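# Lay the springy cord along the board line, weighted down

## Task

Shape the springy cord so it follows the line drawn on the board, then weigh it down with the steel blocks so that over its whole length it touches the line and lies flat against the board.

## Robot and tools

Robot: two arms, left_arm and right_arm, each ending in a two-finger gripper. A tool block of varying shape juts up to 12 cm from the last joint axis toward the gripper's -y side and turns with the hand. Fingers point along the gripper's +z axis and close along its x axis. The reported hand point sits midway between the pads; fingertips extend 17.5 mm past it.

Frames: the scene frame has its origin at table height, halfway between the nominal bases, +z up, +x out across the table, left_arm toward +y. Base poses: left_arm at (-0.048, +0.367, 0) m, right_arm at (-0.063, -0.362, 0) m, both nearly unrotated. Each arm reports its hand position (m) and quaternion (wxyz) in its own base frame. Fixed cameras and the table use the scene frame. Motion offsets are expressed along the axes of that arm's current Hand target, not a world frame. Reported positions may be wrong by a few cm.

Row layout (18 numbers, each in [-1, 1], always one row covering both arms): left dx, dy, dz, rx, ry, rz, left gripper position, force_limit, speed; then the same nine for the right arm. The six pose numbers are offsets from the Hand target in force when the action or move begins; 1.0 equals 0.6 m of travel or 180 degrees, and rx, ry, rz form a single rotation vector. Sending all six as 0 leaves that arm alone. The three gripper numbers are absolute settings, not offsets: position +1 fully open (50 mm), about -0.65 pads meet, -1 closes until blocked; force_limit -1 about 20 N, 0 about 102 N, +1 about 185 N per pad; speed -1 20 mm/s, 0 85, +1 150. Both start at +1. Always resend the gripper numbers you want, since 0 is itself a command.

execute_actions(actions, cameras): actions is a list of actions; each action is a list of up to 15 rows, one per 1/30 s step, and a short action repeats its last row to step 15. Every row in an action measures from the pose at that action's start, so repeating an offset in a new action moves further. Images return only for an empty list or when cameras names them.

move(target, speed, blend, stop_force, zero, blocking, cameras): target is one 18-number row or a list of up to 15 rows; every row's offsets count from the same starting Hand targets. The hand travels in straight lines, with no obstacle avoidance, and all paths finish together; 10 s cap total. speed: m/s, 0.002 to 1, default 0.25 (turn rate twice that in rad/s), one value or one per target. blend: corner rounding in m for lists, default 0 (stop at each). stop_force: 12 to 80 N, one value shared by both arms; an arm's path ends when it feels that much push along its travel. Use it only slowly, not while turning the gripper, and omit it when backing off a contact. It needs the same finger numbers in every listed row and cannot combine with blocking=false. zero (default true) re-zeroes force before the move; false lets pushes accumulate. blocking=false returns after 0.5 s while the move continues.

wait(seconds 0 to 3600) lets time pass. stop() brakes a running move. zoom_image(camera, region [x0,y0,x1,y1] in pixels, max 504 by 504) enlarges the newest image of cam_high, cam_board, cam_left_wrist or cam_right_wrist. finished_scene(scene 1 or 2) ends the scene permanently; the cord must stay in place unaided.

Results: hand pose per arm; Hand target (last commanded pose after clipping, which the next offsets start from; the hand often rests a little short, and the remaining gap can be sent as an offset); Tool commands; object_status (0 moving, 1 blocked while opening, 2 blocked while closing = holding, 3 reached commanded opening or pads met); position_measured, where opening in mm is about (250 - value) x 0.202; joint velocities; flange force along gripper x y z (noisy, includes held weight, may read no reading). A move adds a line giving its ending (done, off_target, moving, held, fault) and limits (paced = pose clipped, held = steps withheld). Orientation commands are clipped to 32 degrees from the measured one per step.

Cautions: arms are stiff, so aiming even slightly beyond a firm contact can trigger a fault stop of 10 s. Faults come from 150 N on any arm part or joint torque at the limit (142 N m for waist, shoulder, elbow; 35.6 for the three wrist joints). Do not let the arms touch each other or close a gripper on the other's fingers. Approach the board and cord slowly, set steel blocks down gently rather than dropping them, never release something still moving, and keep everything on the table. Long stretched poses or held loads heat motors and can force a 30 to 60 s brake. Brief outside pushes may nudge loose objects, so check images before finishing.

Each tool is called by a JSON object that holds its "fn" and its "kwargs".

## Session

{"fn": "execute_actions", "kwargs": {"actions": []}}

Scene clock: 0.00 s.
left_arm: end_effector_position=(+0.5198, +0.1142, +0.3627) position_measured=3 object_status=3 end_effector_quat_wxyz=(-0.350, +0.181, +0.868, +0.304) | right_arm: end_effector_position=(+0.7122, -0.0032, +0.2137) position_measured=4 object_status=3 end_effector_quat_wxyz=(-0.444, +0.859, +0.205, +0.152)
Joint positions: left_arm=[-0.034 0.611 0.911 -1.019 -2.298 0.645] | right_arm=[-0.266 0.806 0.872 -0.979 -1.748 -0.966]
Joint velocities: within noise
Flange force (N): no reading
Hand target: left_arm +0.5198, +0.1142, +0.3627; -0.350, +0.181, +0.868, +0.304 | right_arm +0.7122, -0.0032, +0.2137; -0.444, +0.859, +0.205, +0.152
Tool commands: left_gripper/position=+1.0 left_gripper/force_limit=+1.0 left_gripper/speed=+1.0 right_gripper/position=+0.992157 right_gripper/force_limit=+1.0 right_gripper/speed=+1.0
camera_calibration:
cam_left_wrist: T_world_to_cam=[[-0.69564, 0.11776, 0.70867, 0.10208], [0.6544, 0.51086, 0.55748, -0.56188], [-0.29638, 0.85156, -0.43244, 0.33823]] pos_world=[0.53895, -0.013, 0.38715]
cam_right_wrist: T_world_to_cam=[[0.87297, 0.23999, 0.42465, -0.70288], [0.43996, -0.76331, -0.47307, -0.18238], [0.21061, 0.59981, -0.77193, 0.13891]] pos_world=[0.66458, -0.05385, 0.31943]

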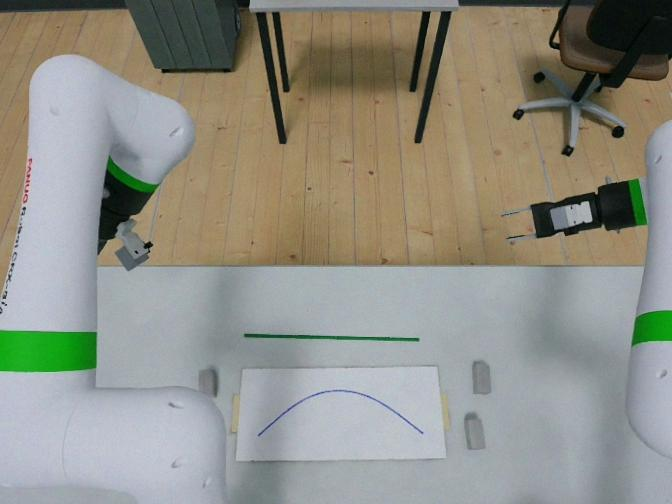

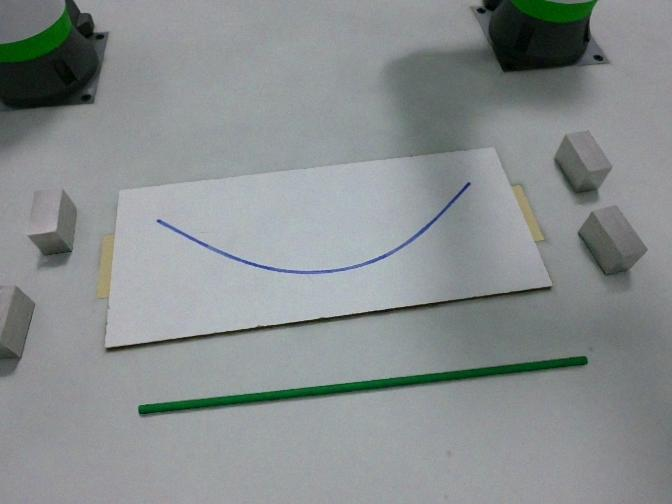

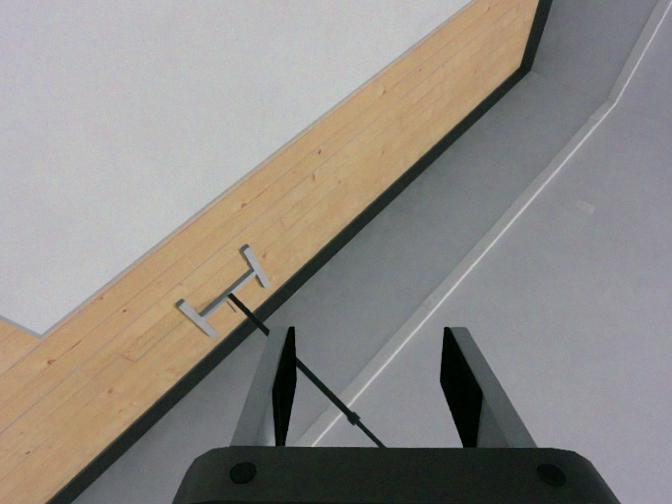

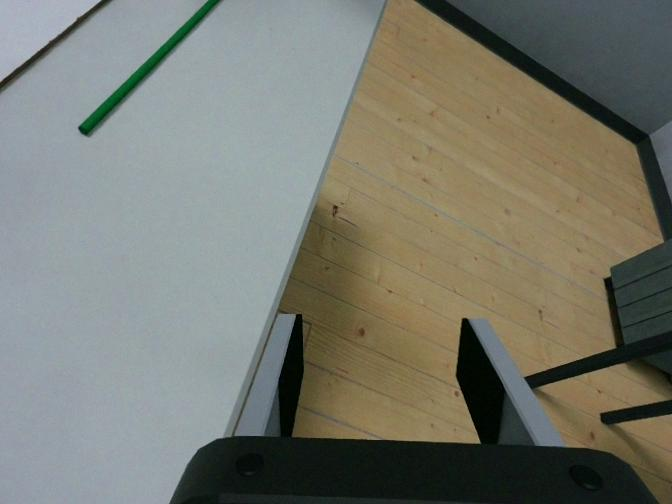

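{"fn": "move", "kwargs": {"target": [[-0.174,-0.523,-0.256,-0.315,-0.273,0.78,1,-1,1,-0.168,-0.446,0.318,0.135,-0.394,-0.762,1,-1,1],[-0.294,-0.59,-0.1605,-0.315,-0.273,0.78,1,-1,1,-0.242,-0.3295,0.411,0.135,-0.394,-0.762,1,-1,1]], "blend": [0.03,0], "cameras": ["all"]}}

Scene clock: 23.83 s.
left_arm: end_effector_position=(+0.5027, -0.2323, +0.1497) position_measured=3 object_status=3 end_effector_quat_wxyz=(+0.000, +1.000, -0.001, +0.000) | right_arm: end_effector_position=(+0.5094, +0.2719, +0.1496) position_measured=3 object_status=3 end_effector_quat_wxyz=(+0.000, +0.000, +1.000, +0.000)
Joint positions: left_arm=[-0.196 0.304 0.041 0.001 -1.306 -1.377] | right_arm=[0.718 0.363 0.118 0 -1.326 0.852]
Flange force (N): left_arm=[-1.9 -1.4 5.2] | right_arm=[-0.9 -0.2 2.8]
Hand target: left_arm +0.5027, -0.2323, +0.1496; +0.000, +1.000, -0.001, +0.000 | right_arm +0.5093, +0.2719, +0.1496; +0.000, +0.000, +1.000, +0.000
Off the commanded pose: left_arm 0.000 m, 0 deg | right_arm 0.000 m, 0 deg.
move: done
cam_left_wrist: T_world_to_cam=[[0.99983, -0.00693, -0.01711, -0.49078], [-0.00129, -0.95074, 0.31, -0.22777], [-0.01841, -0.30992, -0.95058, 0.20409]] pos_world=[0.49416, -0.1567, 0.25622]
cam_right_wrist: T_world_to_cam=[[-0.99953, 0.00371, -0.03028, 0.52147], [-0.00648, 0.94419, 0.32933, -0.27034], [0.02981, 0.32937, -0.94373, 0.1585]] pos_world=[0.51475, 0.20111, 0.2544]

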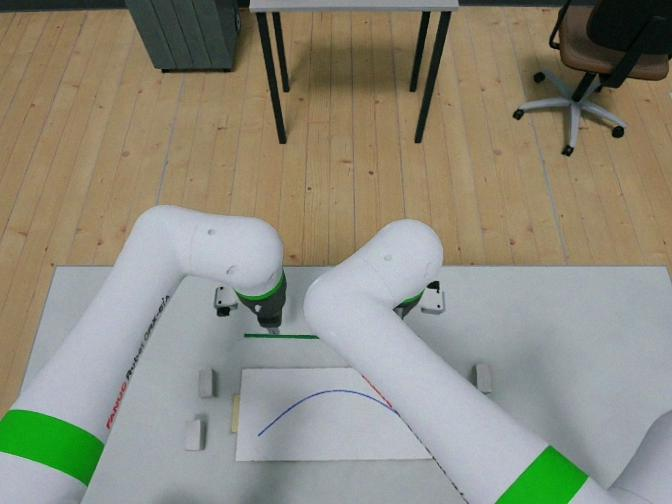

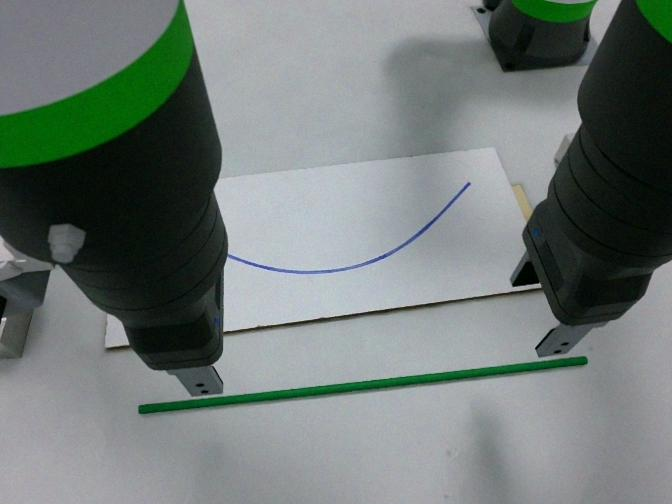

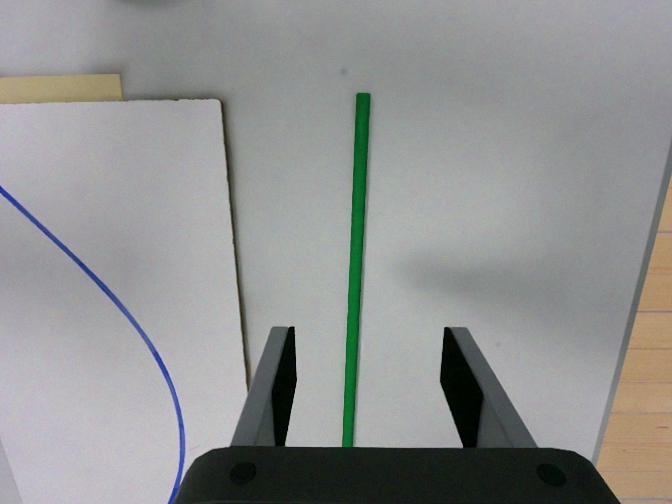

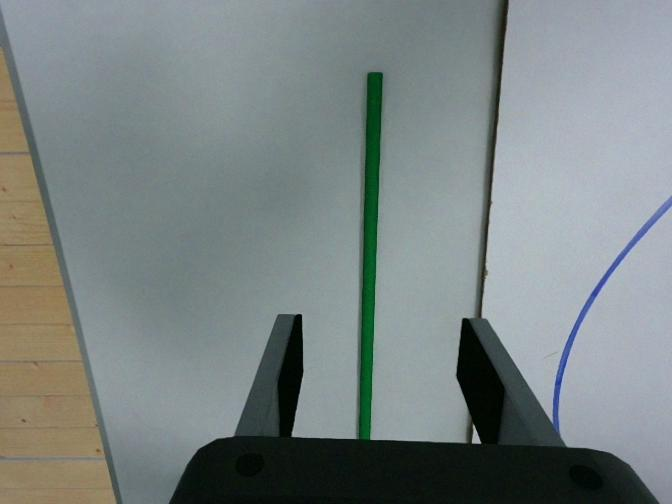

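{"fn": "move", "kwargs": {"target": [[0.002,0,0.19,0,0,0.01,0.2,-1,-0.5,-0.0013,0,0.19,0,0,0.0055,0.2,-1,-0.5],[0.002,0,0.2135,0,0,0.01,0.2,-1,-0.5,-0.0013,0,0.2135,0,0,0.0055,0.2,-1,-0.5],[0.002,0,0.2135,0,0,0.01,-1,-1,-0.8,-0.0013,0,0.2135,0,0,0.0055,-1,-1,-0.8],[0.002,0,0.15,0,0,0.01,-1,-1,-0.8,-0.0013,0,0.15,0,0,0.0055,-1,-1,-0.8],[-0.183,0.033,0.15,0,0,0,-1,-1,-0.8,0.1757,-0.04,0.15,0,0,0,-1,-1,-0.8],[-0.183,0.033,0.2035,0,0,0,-1,-1,-0.8,0.1757,-0.04,0.2035,0,0,0,-1,-1,-0.8]], "speed": [0.25,0.05,0.05,0.1,0.15,0.06], "cameras": ["cam_board","cam_left_wrist","cam_right_wrist"]}}

Scene clock: 45.47 s.
left_arm: end_effector_position=(+0.3929, -0.2519, +0.0275) position_measured=212 object_status=2 end_effector_quat_wxyz=(+0.000, +1.000, -0.001, +0.000) | right_arm: end_effector_position=(+0.4039, +0.2480, +0.0275) position_measured=214 object_status=2 end_effector_quat_wxyz=(+0.000, +0.000, +1.000, +0.000)
Joint positions: left_arm=[-0.288 0.228 -0.371 0.001 -0.971 -1.285] | right_arm=[0.829 0.245 -0.349 0 -0.977 0.741]
Flange force (N): left_arm=[-1.4 -0.6 4.5] | right_arm=[-1.5 1.0 3.3]
Hand target: left_arm +0.3929, -0.2519, +0.0275; +0.000, +1.000, -0.001, +0.000 | right_arm +0.4039, +0.2480, +0.0275; +0.000, +0.000, +1.000, +0.000
Off the commanded pose: left_arm 0.000 m, 0 deg | right_arm 0.000 m, 0 deg.
move: done
cam_left_wrist: T_world_to_cam=[[0.99983, -0.00693, -0.01711, -0.38323], [-0.00129, -0.95077, 0.30991, -0.20875], [-0.01841, -0.30983, -0.95061, 0.07982]] pos_world=[0.38436, -0.1764, 0.13402]
cam_right_wrist: T_world_to_cam=[[-0.99954, 0.00377, -0.03016, 0.41248], [-0.00637, 0.94418, 0.32937, -0.20829], [0.02972, 0.32941, -0.94372, 0.05432]] pos_world=[0.40935, 0.17721, 0.1323]

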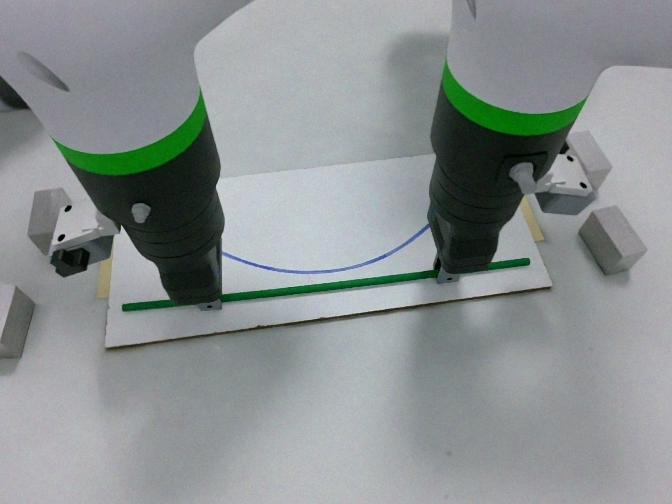

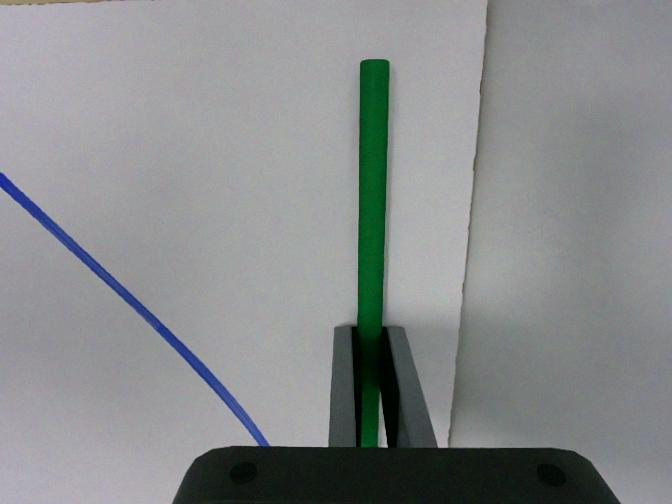

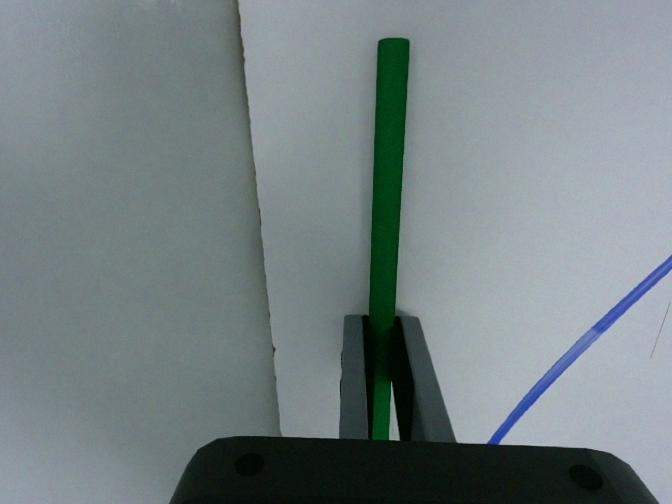

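{"fn": "move", "kwargs": {"target": [[0,0,0,0,0,0,0.2,-1,-0.8,0,0,0,0,0,0,0.2,-1,-0.8],[0,0,-0.2,0,0,0,1,-1,0,0,0,-0.2,0,0,0,1,-1,0],[-0.038,0.03,-0.2375,0,0,0,1,-1,0,0.032,0.028,-0.2375,0,0,0,1,-1,0]], "speed": [0.05,0.12,0.2], "cameras": ["cam_board","cam_left_wrist","cam_right_wrist"]}}

Scene clock: 54.40 s.
left_arm: end_effector_position=(+0.3700, -0.2698, +0.1700) position_measured=3 object_status=3 end_effector_quat_wxyz=(+0.000, +1.000, -0.001, +0.000) | right_arm: end_effector_position=(+0.3847, +0.2648, +0.1700) position_measured=3 object_status=3 end_effector_quat_wxyz=(+0.000, +0.001, +1.000, +0.000)
Joint positions: left_arm=[-0.342 0.056 -0.202 0 -1.311 -1.231] | right_arm=[0.885 0.08 -0.177 0 -1.314 0.684]
Flange force (N): left_arm=[-2.1 -2.6 5.9] | right_arm=[-0.8 0.1 3.1]
Hand target: left_arm +0.3700, -0.2698, +0.1700; +0.000, +1.000, -0.001, +0.000 | right_arm +0.3847, +0.2649, +0.1700; +0.000, +0.000, +1.000, +0.000
Off the commanded pose: left_arm 0.000 m, 0 deg | right_arm 0.000 m, 0 deg.
move: done
cam_left_wrist: T_world_to_cam=[[0.99983, -0.00684, -0.01714, -0.35799], [-0.00119, -0.95074, 0.31, -0.26992], [-0.01841, -0.30992, -0.95058, 0.20932]] pos_world=[0.36146, -0.1942, 0.27652]
cam_right_wrist: T_world_to_cam=[[-0.99954, 0.00377, -0.03016, 0.39753], [-0.00637, 0.94418, 0.32937, -0.27121], [0.02972, 0.32941, -0.94372, 0.18383]] pos_world=[0.39015, 0.19401, 0.2748]

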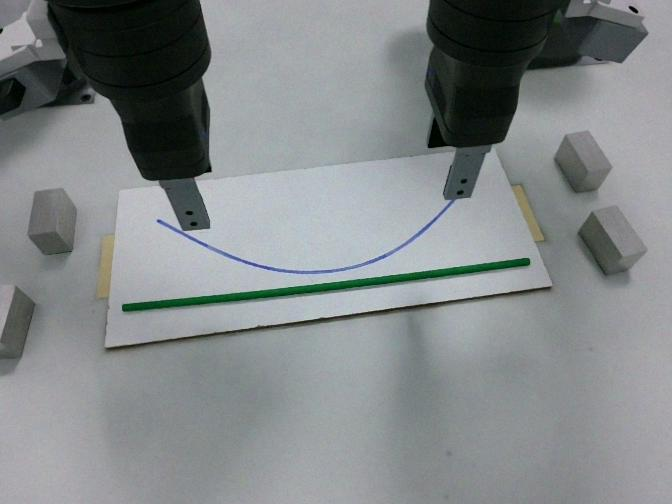

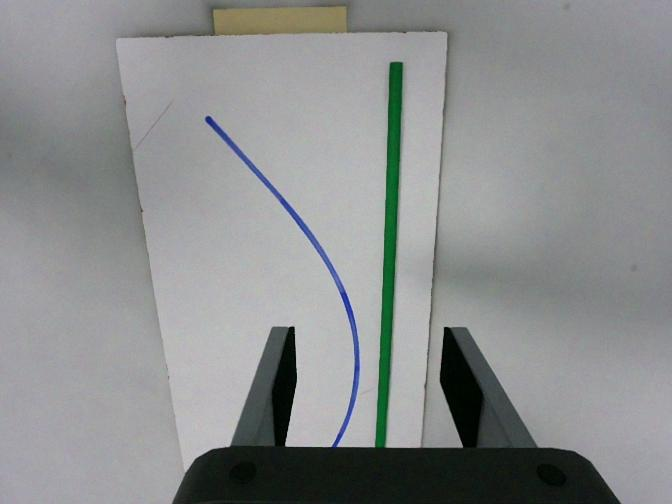

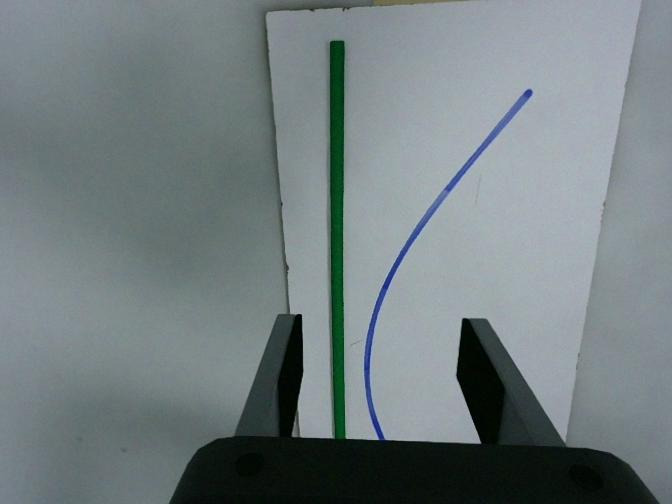

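{"fn": "move", "kwargs": {"target": [-0.0667,-0.35,-0.083,0,0,0.5,1,-0.5,0,0.025,-0.342,-0.083,0,0,0.5,1,-0.5,0], "cameras": ["all"]}}

Scene clock: 95.20 s.
left_arm: end_effector_position=(+0.3303, -0.0597, +0.2196) position_measured=3 object_status=3 end_effector_quat_wxyz=(+0.000, +0.706, -0.708, +0.000) | right_arm: end_effector_position=(+0.3695, +0.0597, +0.2199) position_measured=3 object_status=3 end_effector_quat_wxyz=(+0.000, +0.707, +0.707, +0.000)
Joint positions: left_arm=[0.22 -0.293 -0.395 0.001 -1.469 -3.363] | right_arm=[0.515 -0.186 -0.311 0 -1.446 -0.516]
Flange force (N): left_arm=[-0.9 2.0 6.0] | right_arm=[-0.4 2.0 3.2]
Hand target: left_arm +0.3303, -0.0597, +0.2196; +0.000, +0.706, -0.708, +0.000 | right_arm +0.3695, +0.0597, +0.2199; +0.000, +0.707, +0.707, +0.000
Off the commanded pose: left_arm 0.000 m, 0 deg | right_arm 0.000 m, 0 deg.
move: done
cam_left_wrist: T_world_to_cam=[[-0.00691, -0.99983, -0.01711, -0.04277], [-0.95117, 0.00129, 0.30867, 0.28535], [-0.3086, 0.01841, -0.95101, 0.43641]] pos_world=[0.4058, -0.05116, 0.32622]
cam_right_wrist: T_world_to_cam=[[0.00376, 0.99953, -0.03037, -0.04559], [0.94402, 0.00647, 0.32984, -0.38931], [0.32988, -0.02991, -0.94355, 0.2094]] pos_world=[0.29861, 0.05435, 0.3246]

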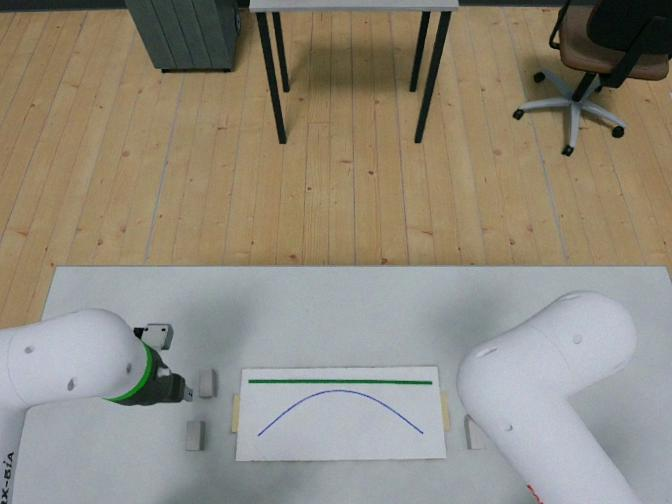

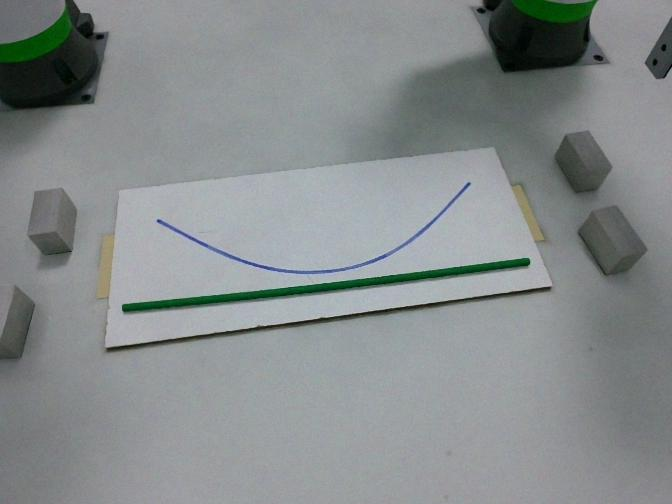

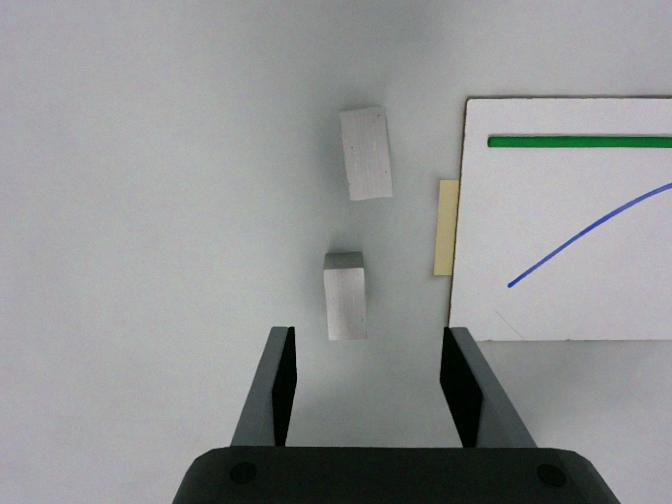

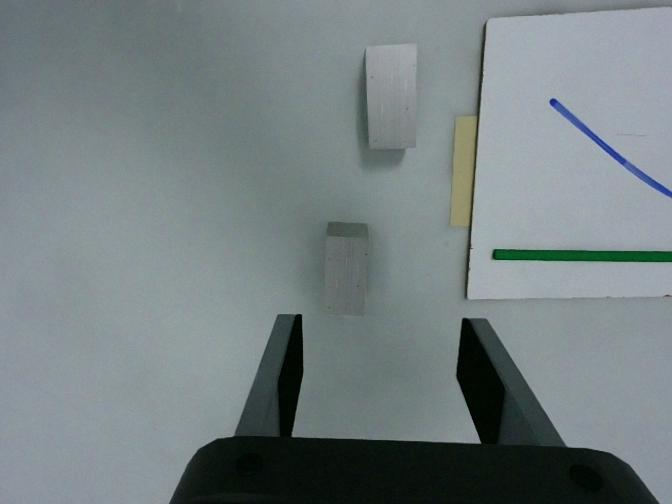

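{"fn": "move", "kwargs": {"target": [[0.0148,-0.0868,0.166,0,0,-0.038,1,-0.5,-0.7,0.0198,-0.126,0.166,0,0,-0.0133,1,-0.5,-0.7],[0.0148,-0.0868,0.316,0,0,-0.038,1,-0.5,-0.7,0.0198,-0.126,0.3165,0,0,-0.0133,1,-0.5,-0.7],[0.0148,-0.0868,0.316,0,0,-0.038,-1,-0.5,-0.7,0.0198,-0.126,0.3165,0,0,-0.0133,-1,-0.5,-0.7],[0.0148,-0.0868,0.16,0,0,-0.038,-1,-0.5,-0.7,0.0198,-0.126,0.16,0,0,-0.0133,-1,-0.5,-0.7]], "speed": [0.2,0.1,0.05,0.12], "cameras": ["cam_left_wrist","cam_right_wrist"]}}

Scene clock: 110.63 s.
left_arm: end_effector_position=(+0.3824, -0.0688, +0.1236) position_measured=103 object_status=2 end_effector_quat_wxyz=(+0.000, +0.747, -0.664, +0.000) | right_arm: end_effector_position=(+0.2939, +0.0716, +0.1239) position_measured=104 object_status=2 end_effector_quat_wxyz=(+0.000, +0.693, +0.721, +0.000)
Joint positions: left_arm=[0.164 -0.086 -0.455 0.001 -1.2 -3.188] | right_arm=[0.684 -0.337 -0.653 0.001 -1.255 -0.643]
Flange force (N): left_arm=[-1.5 2.8 11.1] | right_arm=[-0.6 2.0 9.1]
Hand target: left_arm +0.3825, -0.0687, +0.1236; +0.000, +0.747, -0.664, +0.000 | right_arm +0.2939, +0.0716, +0.1239; +0.000, +0.693, +0.721, +0.000
Off the commanded pose: left_arm 0.000 m, 0 deg | right_arm 0.000 m, 0 deg.
move: done
cam_left_wrist: T_world_to_cam=[[0.11207, -0.99355, -0.01698, -0.09824], [-0.94455, -0.11182, 0.30873, 0.35421], [-0.30864, -0.01856, -0.951, 0.35893]] pos_world=[0.45636, -0.05134, 0.23032]
cam_right_wrist: T_world_to_cam=[[-0.0381, 0.99881, -0.03053, -0.04772], [0.94292, 0.04605, 0.32982, -0.28889], [0.33083, -0.01622, -0.94355, 0.14284]] pos_world=[0.22333, 0.06328, 0.2286]

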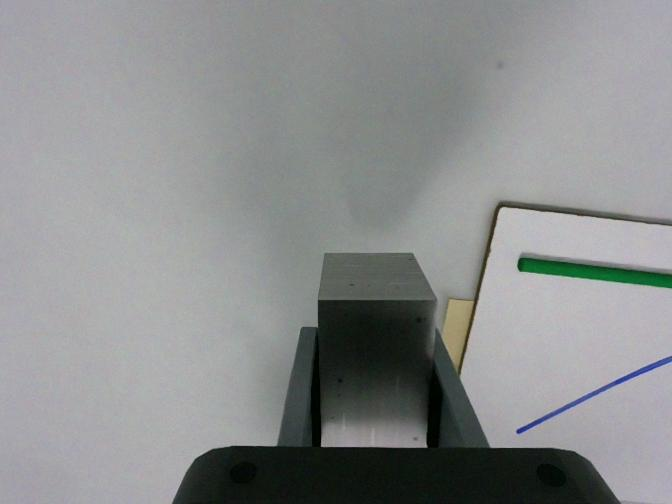

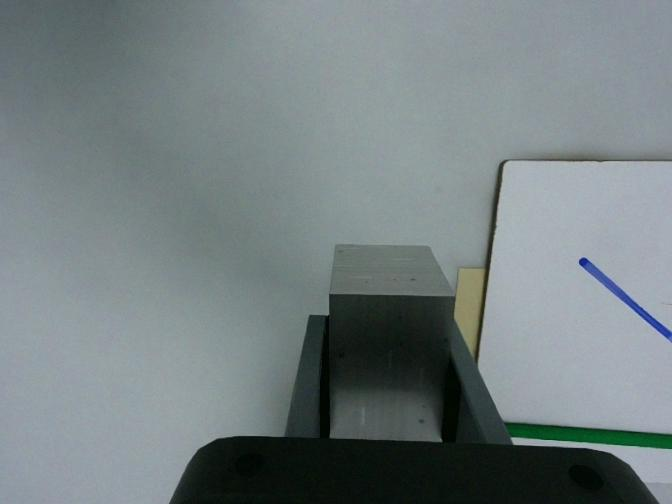

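{"fn": "move", "kwargs": {"target": [[0.437,0.1307,0,0,0,-0.048,-1,-0.5,-0.7,0,0,0,0,0,0,-1,-0.5,-0.7],[0.437,0.1307,0.14,0,0,-0.048,-1,-0.5,-0.7,0,0,0,0,0,0,-1,-0.5,-0.7]], "speed": [0.25,0.1]}}

{"fn": "move", "kwargs": {"target": [0,0,0.013,0,0,0,-1,-0.5,-0.7,0,0,0,0,0,0,-1,-0.5,-0.7], "speed": 0.008, "stop_force": 12, "cameras": ["cam_board","cam_left_wrist"]}}

{"fn": "zoom_image", "kwargs": {"camera": "cam_board", "region": [240, 190, 420, 310]}}

Scene clock: 118.30 s.
left_arm: end_effector_position=(+0.3354, -0.3384, +0.0398) position_measured=103 object_status=2 end_effector_quat_wxyz=(+0.000, +0.795, -0.606, +0.000) | right_arm: end_effector_position=(+0.2939, +0.0716, +0.1239) position_measured=104 object_status=2 end_effector_quat_wxyz=(+0.000, +0.693, +0.721, +0.000)
Joint positions: left_arm=[-0.513 0.233 -0.331 0 -1.006 -2.36] | right_arm=[0.684 -0.337 -0.653 0 -1.255 -0.643]
Flange force (N): left_arm=[-2.4 0.9 10.2] | right_arm=[-0.4 2.3 9.0]
Hand target: left_arm +0.3354, -0.3384, +0.0398; +0.000, +0.795, -0.606, +0.000 | right_arm +0.2939, +0.0716, +0.1239; +0.000, +0.693, +0.721, +0.000
Off the commanded pose: left_arm 0.000 m, 0 deg | right_arm 0.000 m, 0 deg.
move: done

Scene clock: 119.27 s.
left_arm: end_effector_position=(+0.3354, -0.3384, +0.0365) position_measured=103 object_status=2 end_effector_quat_wxyz=(+0.000, +0.795, -0.606, +0.000) | right_arm: end_effector_position=(+0.2939, +0.0716, +0.1239) position_measured=104 object_status=2 end_effector_quat_wxyz=(+0.000, +0.693, +0.721, +0.000)
Joint positions: left_arm=[-0.513 0.237 -0.334 0 -0.999 -2.36] | right_arm=[0.684 -0.337 -0.653 0 -1.255 -0.643]
Flange force (N): left_arm=[-16.2 2.8 -20.8] | right_arm=[-0.4 1.8 8.9]
Hand target: left_arm +0.3354, -0.3384, +0.0365; +0.000, +0.795, -0.606, +0.000 (not the last commanded pose) | right_arm +0.2939, +0.0716, +0.1239; +0.000, +0.693, +0.721, +0.000
Off the commanded pose: left_arm 0.005 m, 0 deg | right_arm 0.000 m, 0 deg.
move: contact (left_arm)
cam_left_wrist: T_world_to_cam=[[0.26033, -0.96537, -0.0169, -0.40243], [-0.91692, -0.25267, 0.3089, 0.24956], [-0.30247, -0.06492, -0.95094, 0.23882]] pos_world=[0.40583, -0.30994, 0.14322]

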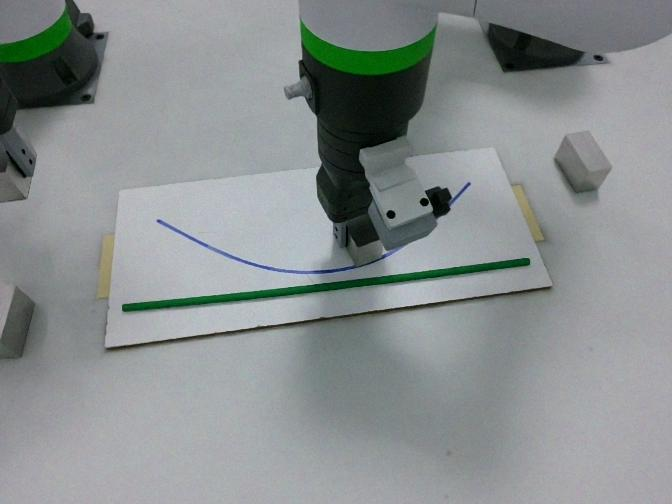

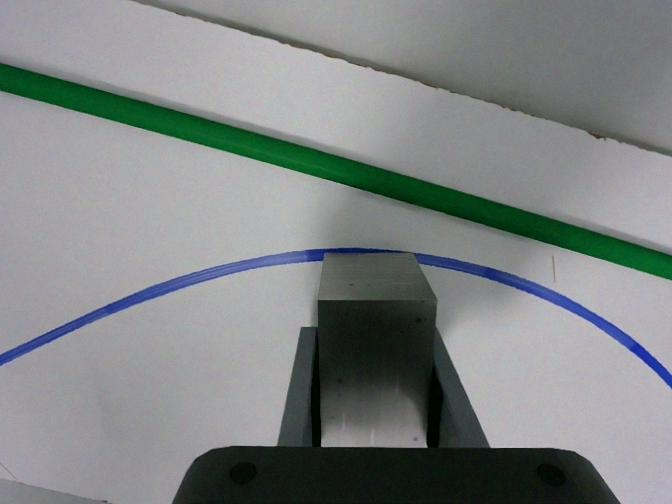

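Scaled by 2.800.

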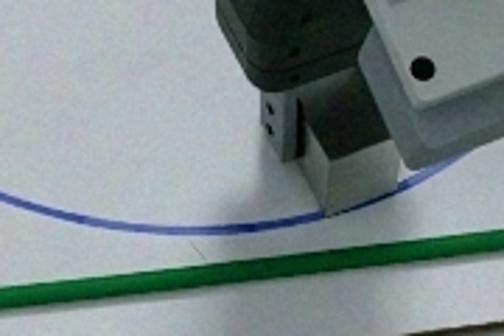

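{"fn": "move", "kwargs": {"target": [[0,0,-0.006,0,0,0,-1,-0.5,-0.7,0,0,0,0,0,0,-1,-0.5,-0.7],[0,0.0047,-0.006,0,0,0,-1,-0.5,-0.7,0,0,0,0,0,0,-1,-0.5,-0.7]], "speed": 0.03}}

{"fn": "move", "kwargs": {"target": [0,0,0.013,0,0,0,-1,-0.5,-0.7,0,0,0,0,0,0,-1,-0.5,-0.7], "speed": 0.008, "stop_force": 12, "cameras": ["cam_left_wrist"]}}

Scene clock: 129.70 s.
left_arm: end_effector_position=(+0.3327, -0.3391, +0.0402) position_measured=103 object_status=2 end_effector_quat_wxyz=(+0.000, +0.795, -0.606, +0.000) | right_arm: end_effector_position=(+0.2939, +0.0716, +0.1239) position_measured=104 object_status=2 end_effector_quat_wxyz=(+0.000, +0.693, +0.721, +0.000)
Joint positions: left_arm=[-0.518 0.229 -0.334 0 -1.006 -2.356] | right_arm=[0.684 -0.337 -0.653 0 -1.255 -0.643]
Flange force (N): left_arm=[-4.5 1.1 10.7] | right_arm=[-0.6 2.6 8.8]
Hand target: left_arm +0.3327, -0.3391, +0.0401; +0.000, +0.795, -0.606, +0.000 | right_arm +0.2939, +0.0716, +0.1239; +0.000, +0.693, +0.721, +0.000
Off the commanded pose: left_arm 0.000 m, 0 deg | right_arm 0.000 m, 0 deg.
move: done

Scene clock: 130.70 s.
left_arm: end_effector_position=(+0.3327, -0.3392, +0.0365) position_measured=103 object_status=2 end_effector_quat_wxyz=(+0.000, +0.795, -0.606, +0.000) | right_arm: end_effector_position=(+0.2939, +0.0716, +0.1239) position_measured=104 object_status=2 end_effector_quat_wxyz=(+0.000, +0.693, +0.721, +0.000)
Joint positions: left_arm=[-0.518 0.234 -0.338 0 -0.998 -2.356] | right_arm=[0.684 -0.337 -0.653 0 -1.255 -0.643]
Flange force (N): left_arm=[-14.8 3.4 -20.8] | right_arm=[-0.4 2.5 9.3]
Hand target: left_arm +0.3327, -0.3392, +0.0365; +0.000, +0.795, -0.606, +0.000 (not the last commanded pose) | right_arm +0.2939, +0.0716, +0.1239; +0.000, +0.693, +0.721, +0.000
Off the commanded pose: left_arm 0.004 m, 0 deg | right_arm 0.000 m, 0 deg.
move: contact (left_arm)
cam_left_wrist: T_world_to_cam=[[0.26033, -0.96537, -0.0169, -0.4025], [-0.91692, -0.25267, 0.3089, 0.24688], [-0.30247, -0.06492, -0.95094, 0.23795]] pos_world=[0.40313, -0.31074, 0.14322]

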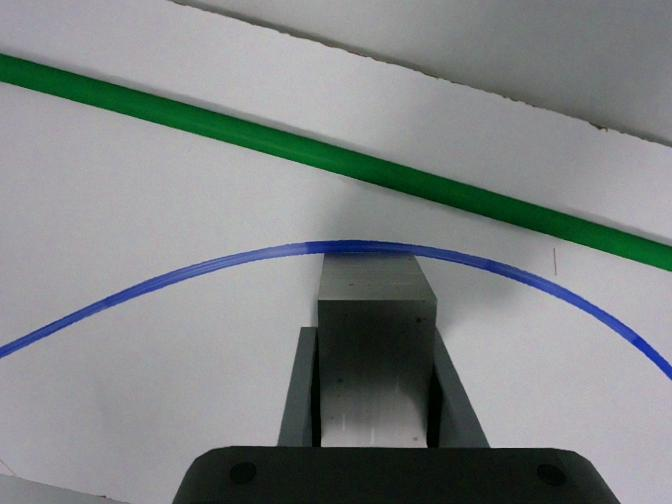

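{"fn": "move", "kwargs": {"target": [[0,0,-0.002,0,0,0,1,-0.5,-0.8,0,0,0,0,0,0,-1,-0.5,-0.7],[0,0,-0.145,0,0,0,1,-0.5,-0.8,0,0,0,0,0,0,-1,-0.5,-0.7],[-0.486,-0.0205,-0.145,0,0,0.071,1,-0.5,0,0,0,0,0,0,0,-1,-0.5,-0.7],[-0.486,-0.0205,-0.145,0,0,0.071,1,-0.5,0,0.441,0.105,0,0,0,0.096,-1,-0.5,-0.7],[-0.486,-0.0205,-0.145,0,0,0.071,1,-0.5,0,0.441,0.105,0.138,0,0,0.096,-1,-0.5,-0.7]], "speed": [0.02,0.12,0.35,0.25,0.1], "cameras": ["cam_board","cam_left_wrist","cam_right_wrist"]}}

{"fn": "zoom_image", "kwargs": {"camera": "cam_board", "region": [240, 190, 420, 310]}}

Scene clock: 143.47 s.
left_arm: end_effector_position=(+0.2671, -0.0547, +0.1233) position_measured=3 object_status=3 end_effector_quat_wxyz=(+0.000, +0.723, -0.691, +0.000) | right_arm: end_effector_position=(+0.3461, +0.3385, +0.0410) position_measured=104 object_status=2 end_effector_quat_wxyz=(+0.000, +0.793, +0.609, +0.000)
Joint positions: left_arm=[0.296 -0.438 -0.718 0.001 -1.291 -3.393] | right_arm=[1.046 0.249 -0.307 0 -1.015 -1.307]
Flange force (N): left_arm=[-1.9 1.1 5.6] | right_arm=[0.5 1.2 8.2]
Hand target: left_arm +0.2671, -0.0547, +0.1233; +0.000, +0.723, -0.691, +0.000 | right_arm +0.3461, +0.3385, +0.0410; +0.000, +0.793, +0.609, +0.000
Off the commanded pose: left_arm 0.000 m, 0 deg | right_arm 0.000 m, 0 deg.
move: done
cam_left_wrist: T_world_to_cam=[[0.04033, -0.99904, -0.01708, -0.05232], [-0.95017, -0.04364, 0.30868, 0.25221], [-0.30913, 0.00378, -0.95101, 0.32456]] pos_world=[0.34208, -0.04249, 0.22992]
cam_right_wrist: T_world_to_cam=[[0.26048, 0.965, -0.03032, -0.40678], [0.91397, -0.23634, 0.32985, -0.21743], [0.31114, -0.11363, -0.94355, 0.09148]] pos_world=[0.27622, 0.35155, 0.14571]

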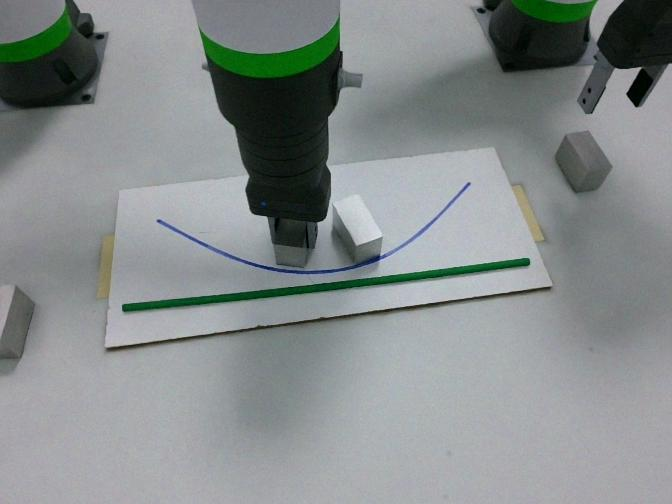

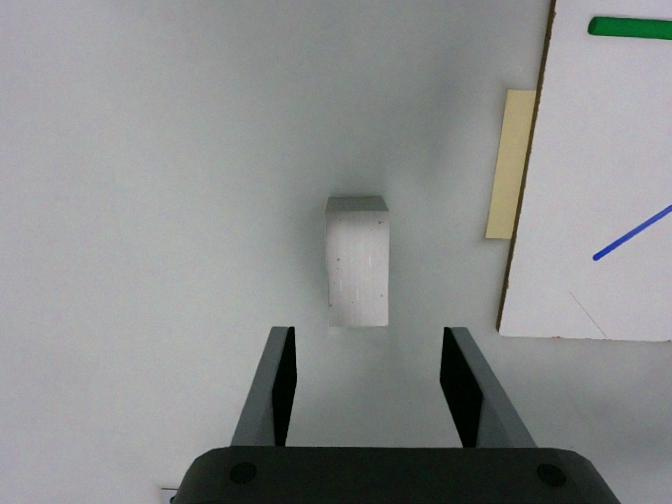

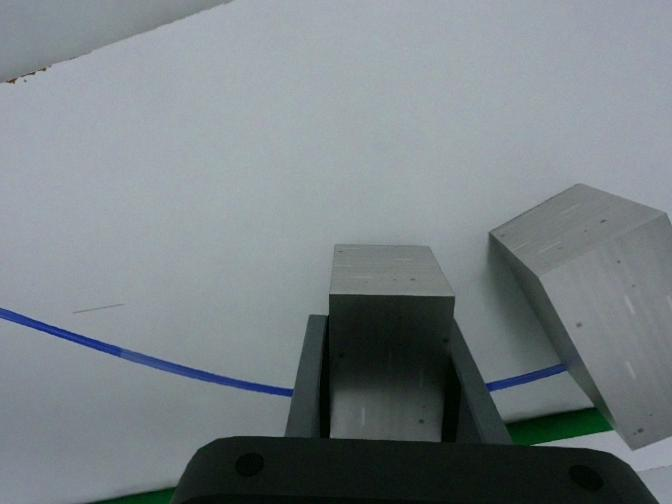

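Scaled by 2.800.

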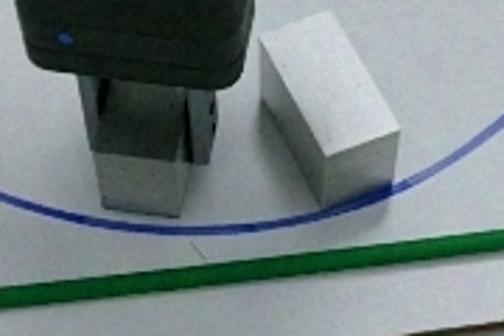

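{"fn": "move", "kwargs": {"target": [0,0,0,0,0,0,1,-0.5,0,0,0,0.013,0,0,0,-1,-0.5,-0.7], "speed": 0.008, "stop_force": 12}}

{"fn": "move", "kwargs": {"target": [[0,0,0,0,0,0,1,-0.5,0,0,0,-0.002,0,0,0,0.6,-0.5,-0.8],[0,0,0,0,0,0,1,-0.5,0,0,0,-0.16,0,0,0,0.6,-0.5,-0.8]], "speed": [0.02,0.12], "cameras": ["cam_board","cam_right_wrist"]}}

{"fn": "zoom_image", "kwargs": {"camera": "cam_board", "region": [265, 215, 395, 295]}}

Scene clock: 152.90 s.
left_arm: end_effector_position=(+0.2671, -0.0547, +0.1233) position_measured=3 object_status=3 end_effector_quat_wxyz=(+0.000, +0.723, -0.691, +0.000) | right_arm: end_effector_position=(+0.3461, +0.3385, +0.0368) position_measured=104 object_status=2 end_effector_quat_wxyz=(+0.000, +0.793, +0.609, +0.000)
Joint positions: left_arm=[0.296 -0.438 -0.718 0.001 -1.291 -3.393] | right_arm=[1.046 0.255 -0.311 0 -1.005 -1.307]
Flange force (N): left_arm=[-1.3 0.2 6.2] | right_arm=[-5.8 -6.1 -16.0]
Hand target: left_arm +0.2671, -0.0547, +0.1233; +0.000, +0.723, -0.691, +0.000 | right_arm +0.3461, +0.3385, +0.0368; +0.000, +0.793, +0.609, +0.000 (not the last commanded pose)
Off the commanded pose: left_arm 0.000 m, 0 deg | right_arm 0.004 m, 0 deg.
move: contact (right_arm)

Scene clock: 154.53 s.
left_arm: end_effector_position=(+0.2671, -0.0547, +0.1233) position_measured=3 object_status=3 end_effector_quat_wxyz=(+0.000, +0.723, -0.691, +0.000) | right_arm: end_effector_position=(+0.3461, +0.3385, +0.1328) position_measured=63 object_status=3 end_effector_quat_wxyz=(+0.000, +0.793, +0.609, +0.000)
Joint positions: left_arm=[0.296 -0.438 -0.718 0.001 -1.291 -3.393] | right_arm=[1.046 0.149 -0.19 0 -1.232 -1.307]
Flange force (N): left_arm=[-2.2 1.2 5.5] | right_arm=[0.8 1.3 2.8]
Hand target: left_arm +0.2671, -0.0547, +0.1233; +0.000, +0.723, -0.691, +0.000 | right_arm +0.3461, +0.3386, +0.1328; +0.000, +0.793, +0.609, +0.000
Off the commanded pose: left_arm 0.000 m, 0 deg | right_arm 0.000 m, 0 deg.
move: done
cam_right_wrist: T_world_to_cam=[[0.26047, 0.96501, -0.03027, -0.40401], [0.9139, -0.23632, 0.33005, -0.24778], [0.31135, -0.11363, -0.94348, 0.17812]] pos_world=[0.27622, 0.35155, 0.23761]

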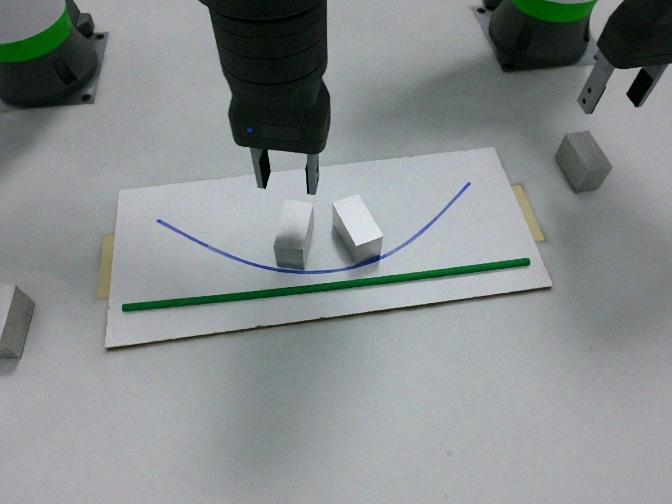

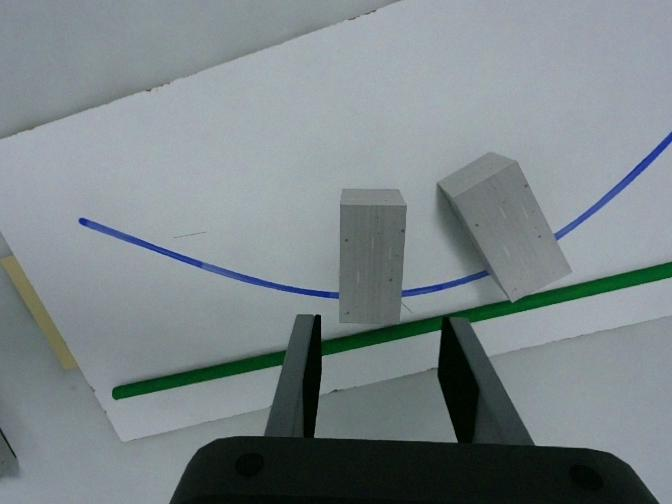

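Scaled by 3.877.

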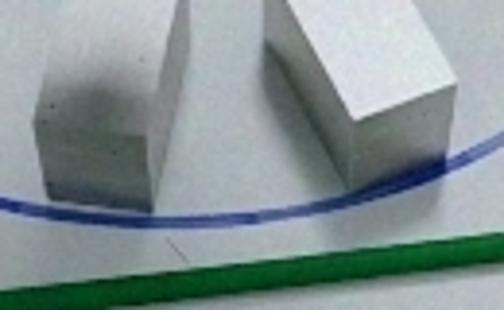

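{"fn": "move", "kwargs": {"target": [[0,0,0.1555,0,0,0,1,-0.5,-0.7,-0.447,0.233,0,0,0,-0.0745,1,-0.5,0],[0,0,0.1555,0,0,0,-1,-0.5,-0.7,-0.447,0.233,0.17,0,0,-0.0745,1,-0.5,0],[0,0,-0.03,0,0,0,-1,-0.5,-0.7,-0.447,0.233,0.17,0,0,-0.0745,-1,-0.5,-0.7],[0,0,-0.03,0,0,0,-1,-0.5,-0.7,-0.447,0.233,-0.01,0,0,-0.0745,-1,-0.5,-0.7]], "speed": [0.2,0.1,0.12,0.12], "cameras": ["all"]}}

Scene clock: 173.00 s.
left_arm: end_effector_position=(+0.2671, -0.0547, +0.1413) position_measured=103 object_status=2 end_effector_quat_wxyz=(+0.000, +0.723, -0.691, +0.000) | right_arm: end_effector_position=(+0.4120, +0.0434, +0.1389) position_measured=104 object_status=2 end_effector_quat_wxyz=(+0.000, +0.717, +0.698, +0.000)
Joint positions: left_arm=[0.296 -0.453 -0.683 0.001 -1.34 -3.393] | right_arm=[0.424 -0.031 -0.366 0.001 -1.236 -0.451]
Flange force (N): left_arm=[-2.4 1.9 11.8] | right_arm=[-0.5 0.2 9.0]
Hand target: left_arm +0.2671, -0.0547, +0.1413; +0.000, +0.723, -0.691, +0.000 | right_arm +0.4120, +0.0434, +0.1389; +0.000, +0.716, +0.698, +0.000
Off the commanded pose: left_arm 0.000 m, 0 deg | right_arm 0.000 m, 0 deg.
move: done
cam_left_wrist: T_world_to_cam=[[0.04033, -0.99904, -0.01708, -0.05201], [-0.95017, -0.04364, 0.30868, 0.24665], [-0.30913, 0.00378, -0.95101, 0.34168]] pos_world=[0.34208, -0.04249, 0.24792]
cam_right_wrist: T_world_to_cam=[[0.02949, 0.9991, -0.03046, -0.04236], [0.94382, -0.0178, 0.32999, -0.40158], [0.32915, -0.03848, -0.94349, 0.11922]] pos_world=[0.34102, 0.03976, 0.2437]

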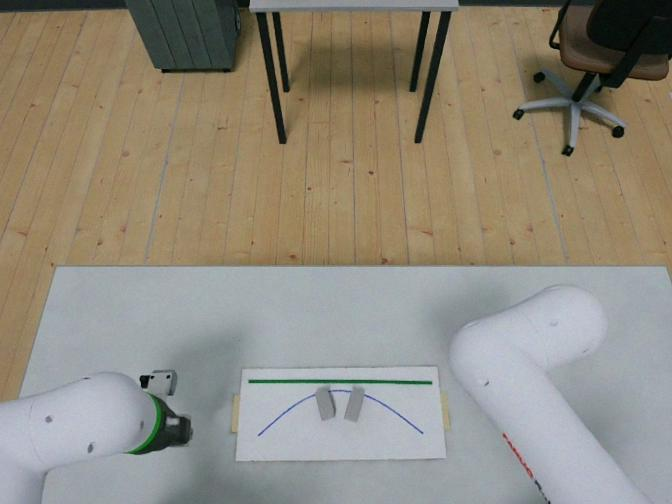

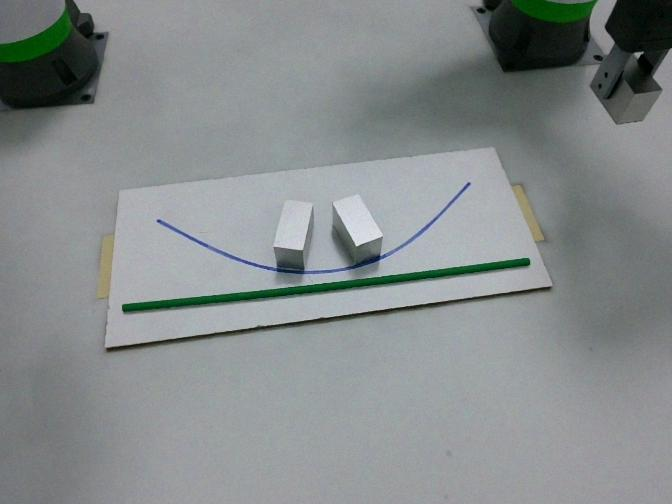

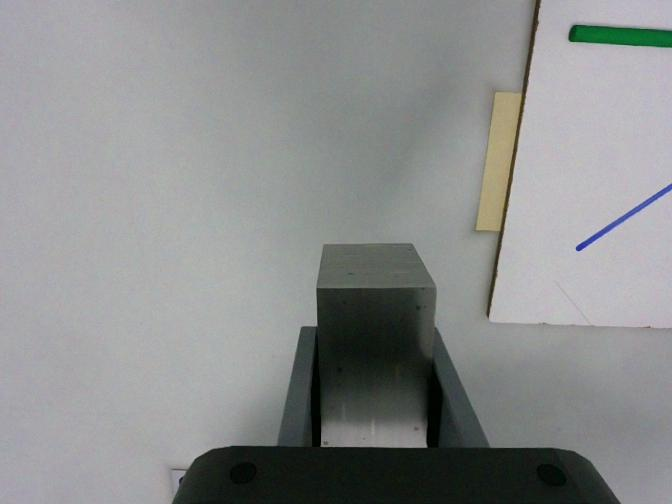

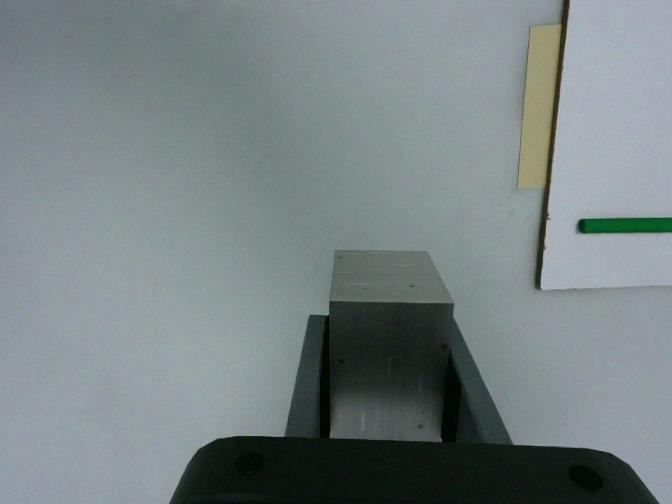

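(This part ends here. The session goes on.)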